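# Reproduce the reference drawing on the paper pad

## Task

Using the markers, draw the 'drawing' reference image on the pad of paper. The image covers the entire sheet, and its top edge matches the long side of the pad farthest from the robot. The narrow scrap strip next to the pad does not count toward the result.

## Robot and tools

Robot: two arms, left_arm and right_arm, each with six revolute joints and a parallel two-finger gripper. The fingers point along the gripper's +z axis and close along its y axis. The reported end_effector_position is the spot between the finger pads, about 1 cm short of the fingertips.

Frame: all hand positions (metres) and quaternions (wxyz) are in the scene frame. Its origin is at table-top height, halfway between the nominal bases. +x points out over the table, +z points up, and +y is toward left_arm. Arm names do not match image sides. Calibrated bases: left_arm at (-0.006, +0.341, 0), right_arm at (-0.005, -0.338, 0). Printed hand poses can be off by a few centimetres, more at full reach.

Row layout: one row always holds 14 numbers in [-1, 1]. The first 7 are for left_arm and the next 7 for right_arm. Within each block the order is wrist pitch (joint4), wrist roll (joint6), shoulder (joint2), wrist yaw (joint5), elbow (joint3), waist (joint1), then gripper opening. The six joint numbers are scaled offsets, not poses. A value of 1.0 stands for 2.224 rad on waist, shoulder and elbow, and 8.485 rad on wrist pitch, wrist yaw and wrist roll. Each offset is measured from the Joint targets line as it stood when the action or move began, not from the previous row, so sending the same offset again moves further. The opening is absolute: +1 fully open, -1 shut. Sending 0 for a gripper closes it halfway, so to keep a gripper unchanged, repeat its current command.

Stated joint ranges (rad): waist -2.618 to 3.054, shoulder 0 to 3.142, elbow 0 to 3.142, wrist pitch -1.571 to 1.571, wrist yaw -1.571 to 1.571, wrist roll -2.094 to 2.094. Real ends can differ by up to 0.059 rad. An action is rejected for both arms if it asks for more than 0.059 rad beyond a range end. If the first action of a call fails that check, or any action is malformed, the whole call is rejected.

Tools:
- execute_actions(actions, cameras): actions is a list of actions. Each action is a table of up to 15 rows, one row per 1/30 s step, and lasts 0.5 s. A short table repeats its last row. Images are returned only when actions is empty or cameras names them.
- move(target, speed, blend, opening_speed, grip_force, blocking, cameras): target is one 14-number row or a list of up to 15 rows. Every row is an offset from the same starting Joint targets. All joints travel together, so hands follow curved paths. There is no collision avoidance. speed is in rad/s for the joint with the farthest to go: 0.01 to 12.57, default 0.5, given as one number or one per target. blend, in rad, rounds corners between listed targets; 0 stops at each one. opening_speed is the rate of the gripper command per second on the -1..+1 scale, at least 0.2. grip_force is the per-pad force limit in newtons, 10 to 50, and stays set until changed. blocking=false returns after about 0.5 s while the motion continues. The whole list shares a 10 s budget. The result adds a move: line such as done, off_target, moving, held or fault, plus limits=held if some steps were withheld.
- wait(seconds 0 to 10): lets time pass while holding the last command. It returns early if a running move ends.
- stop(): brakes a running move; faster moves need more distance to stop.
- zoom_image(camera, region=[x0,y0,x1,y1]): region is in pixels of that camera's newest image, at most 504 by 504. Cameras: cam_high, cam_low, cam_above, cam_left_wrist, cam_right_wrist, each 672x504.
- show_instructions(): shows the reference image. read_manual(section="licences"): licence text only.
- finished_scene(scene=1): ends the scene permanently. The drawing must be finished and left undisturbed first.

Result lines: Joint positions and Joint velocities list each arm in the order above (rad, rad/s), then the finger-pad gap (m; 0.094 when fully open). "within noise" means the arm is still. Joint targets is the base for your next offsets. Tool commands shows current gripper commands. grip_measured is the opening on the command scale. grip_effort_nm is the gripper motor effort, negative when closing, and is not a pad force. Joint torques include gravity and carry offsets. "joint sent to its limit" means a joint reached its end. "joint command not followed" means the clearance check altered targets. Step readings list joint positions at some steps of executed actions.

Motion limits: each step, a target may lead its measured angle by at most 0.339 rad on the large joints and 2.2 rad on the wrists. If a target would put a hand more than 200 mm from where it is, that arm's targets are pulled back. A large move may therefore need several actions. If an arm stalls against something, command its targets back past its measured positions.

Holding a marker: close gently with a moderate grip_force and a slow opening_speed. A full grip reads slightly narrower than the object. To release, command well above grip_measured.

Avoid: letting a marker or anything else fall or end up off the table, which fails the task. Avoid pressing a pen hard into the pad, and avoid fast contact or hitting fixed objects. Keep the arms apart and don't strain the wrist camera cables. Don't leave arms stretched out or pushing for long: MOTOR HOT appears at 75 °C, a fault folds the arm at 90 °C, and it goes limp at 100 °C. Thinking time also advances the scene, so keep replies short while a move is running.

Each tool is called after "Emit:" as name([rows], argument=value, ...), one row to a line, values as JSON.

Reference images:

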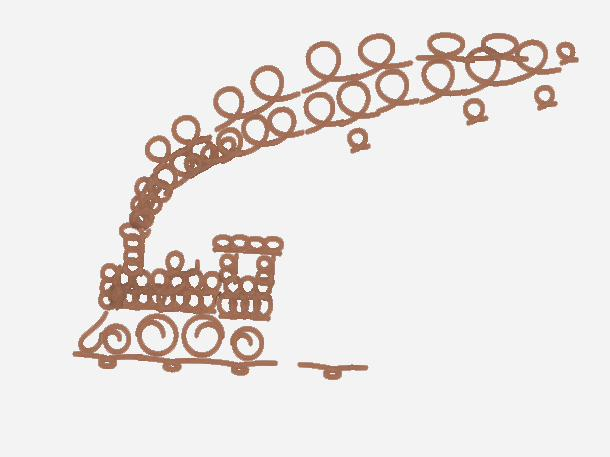

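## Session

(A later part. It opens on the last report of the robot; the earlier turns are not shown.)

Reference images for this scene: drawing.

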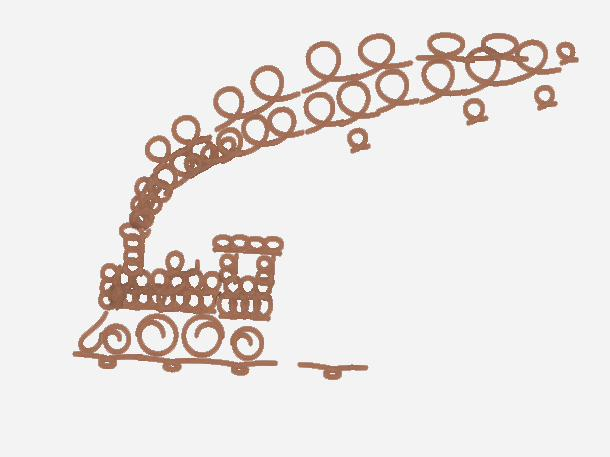

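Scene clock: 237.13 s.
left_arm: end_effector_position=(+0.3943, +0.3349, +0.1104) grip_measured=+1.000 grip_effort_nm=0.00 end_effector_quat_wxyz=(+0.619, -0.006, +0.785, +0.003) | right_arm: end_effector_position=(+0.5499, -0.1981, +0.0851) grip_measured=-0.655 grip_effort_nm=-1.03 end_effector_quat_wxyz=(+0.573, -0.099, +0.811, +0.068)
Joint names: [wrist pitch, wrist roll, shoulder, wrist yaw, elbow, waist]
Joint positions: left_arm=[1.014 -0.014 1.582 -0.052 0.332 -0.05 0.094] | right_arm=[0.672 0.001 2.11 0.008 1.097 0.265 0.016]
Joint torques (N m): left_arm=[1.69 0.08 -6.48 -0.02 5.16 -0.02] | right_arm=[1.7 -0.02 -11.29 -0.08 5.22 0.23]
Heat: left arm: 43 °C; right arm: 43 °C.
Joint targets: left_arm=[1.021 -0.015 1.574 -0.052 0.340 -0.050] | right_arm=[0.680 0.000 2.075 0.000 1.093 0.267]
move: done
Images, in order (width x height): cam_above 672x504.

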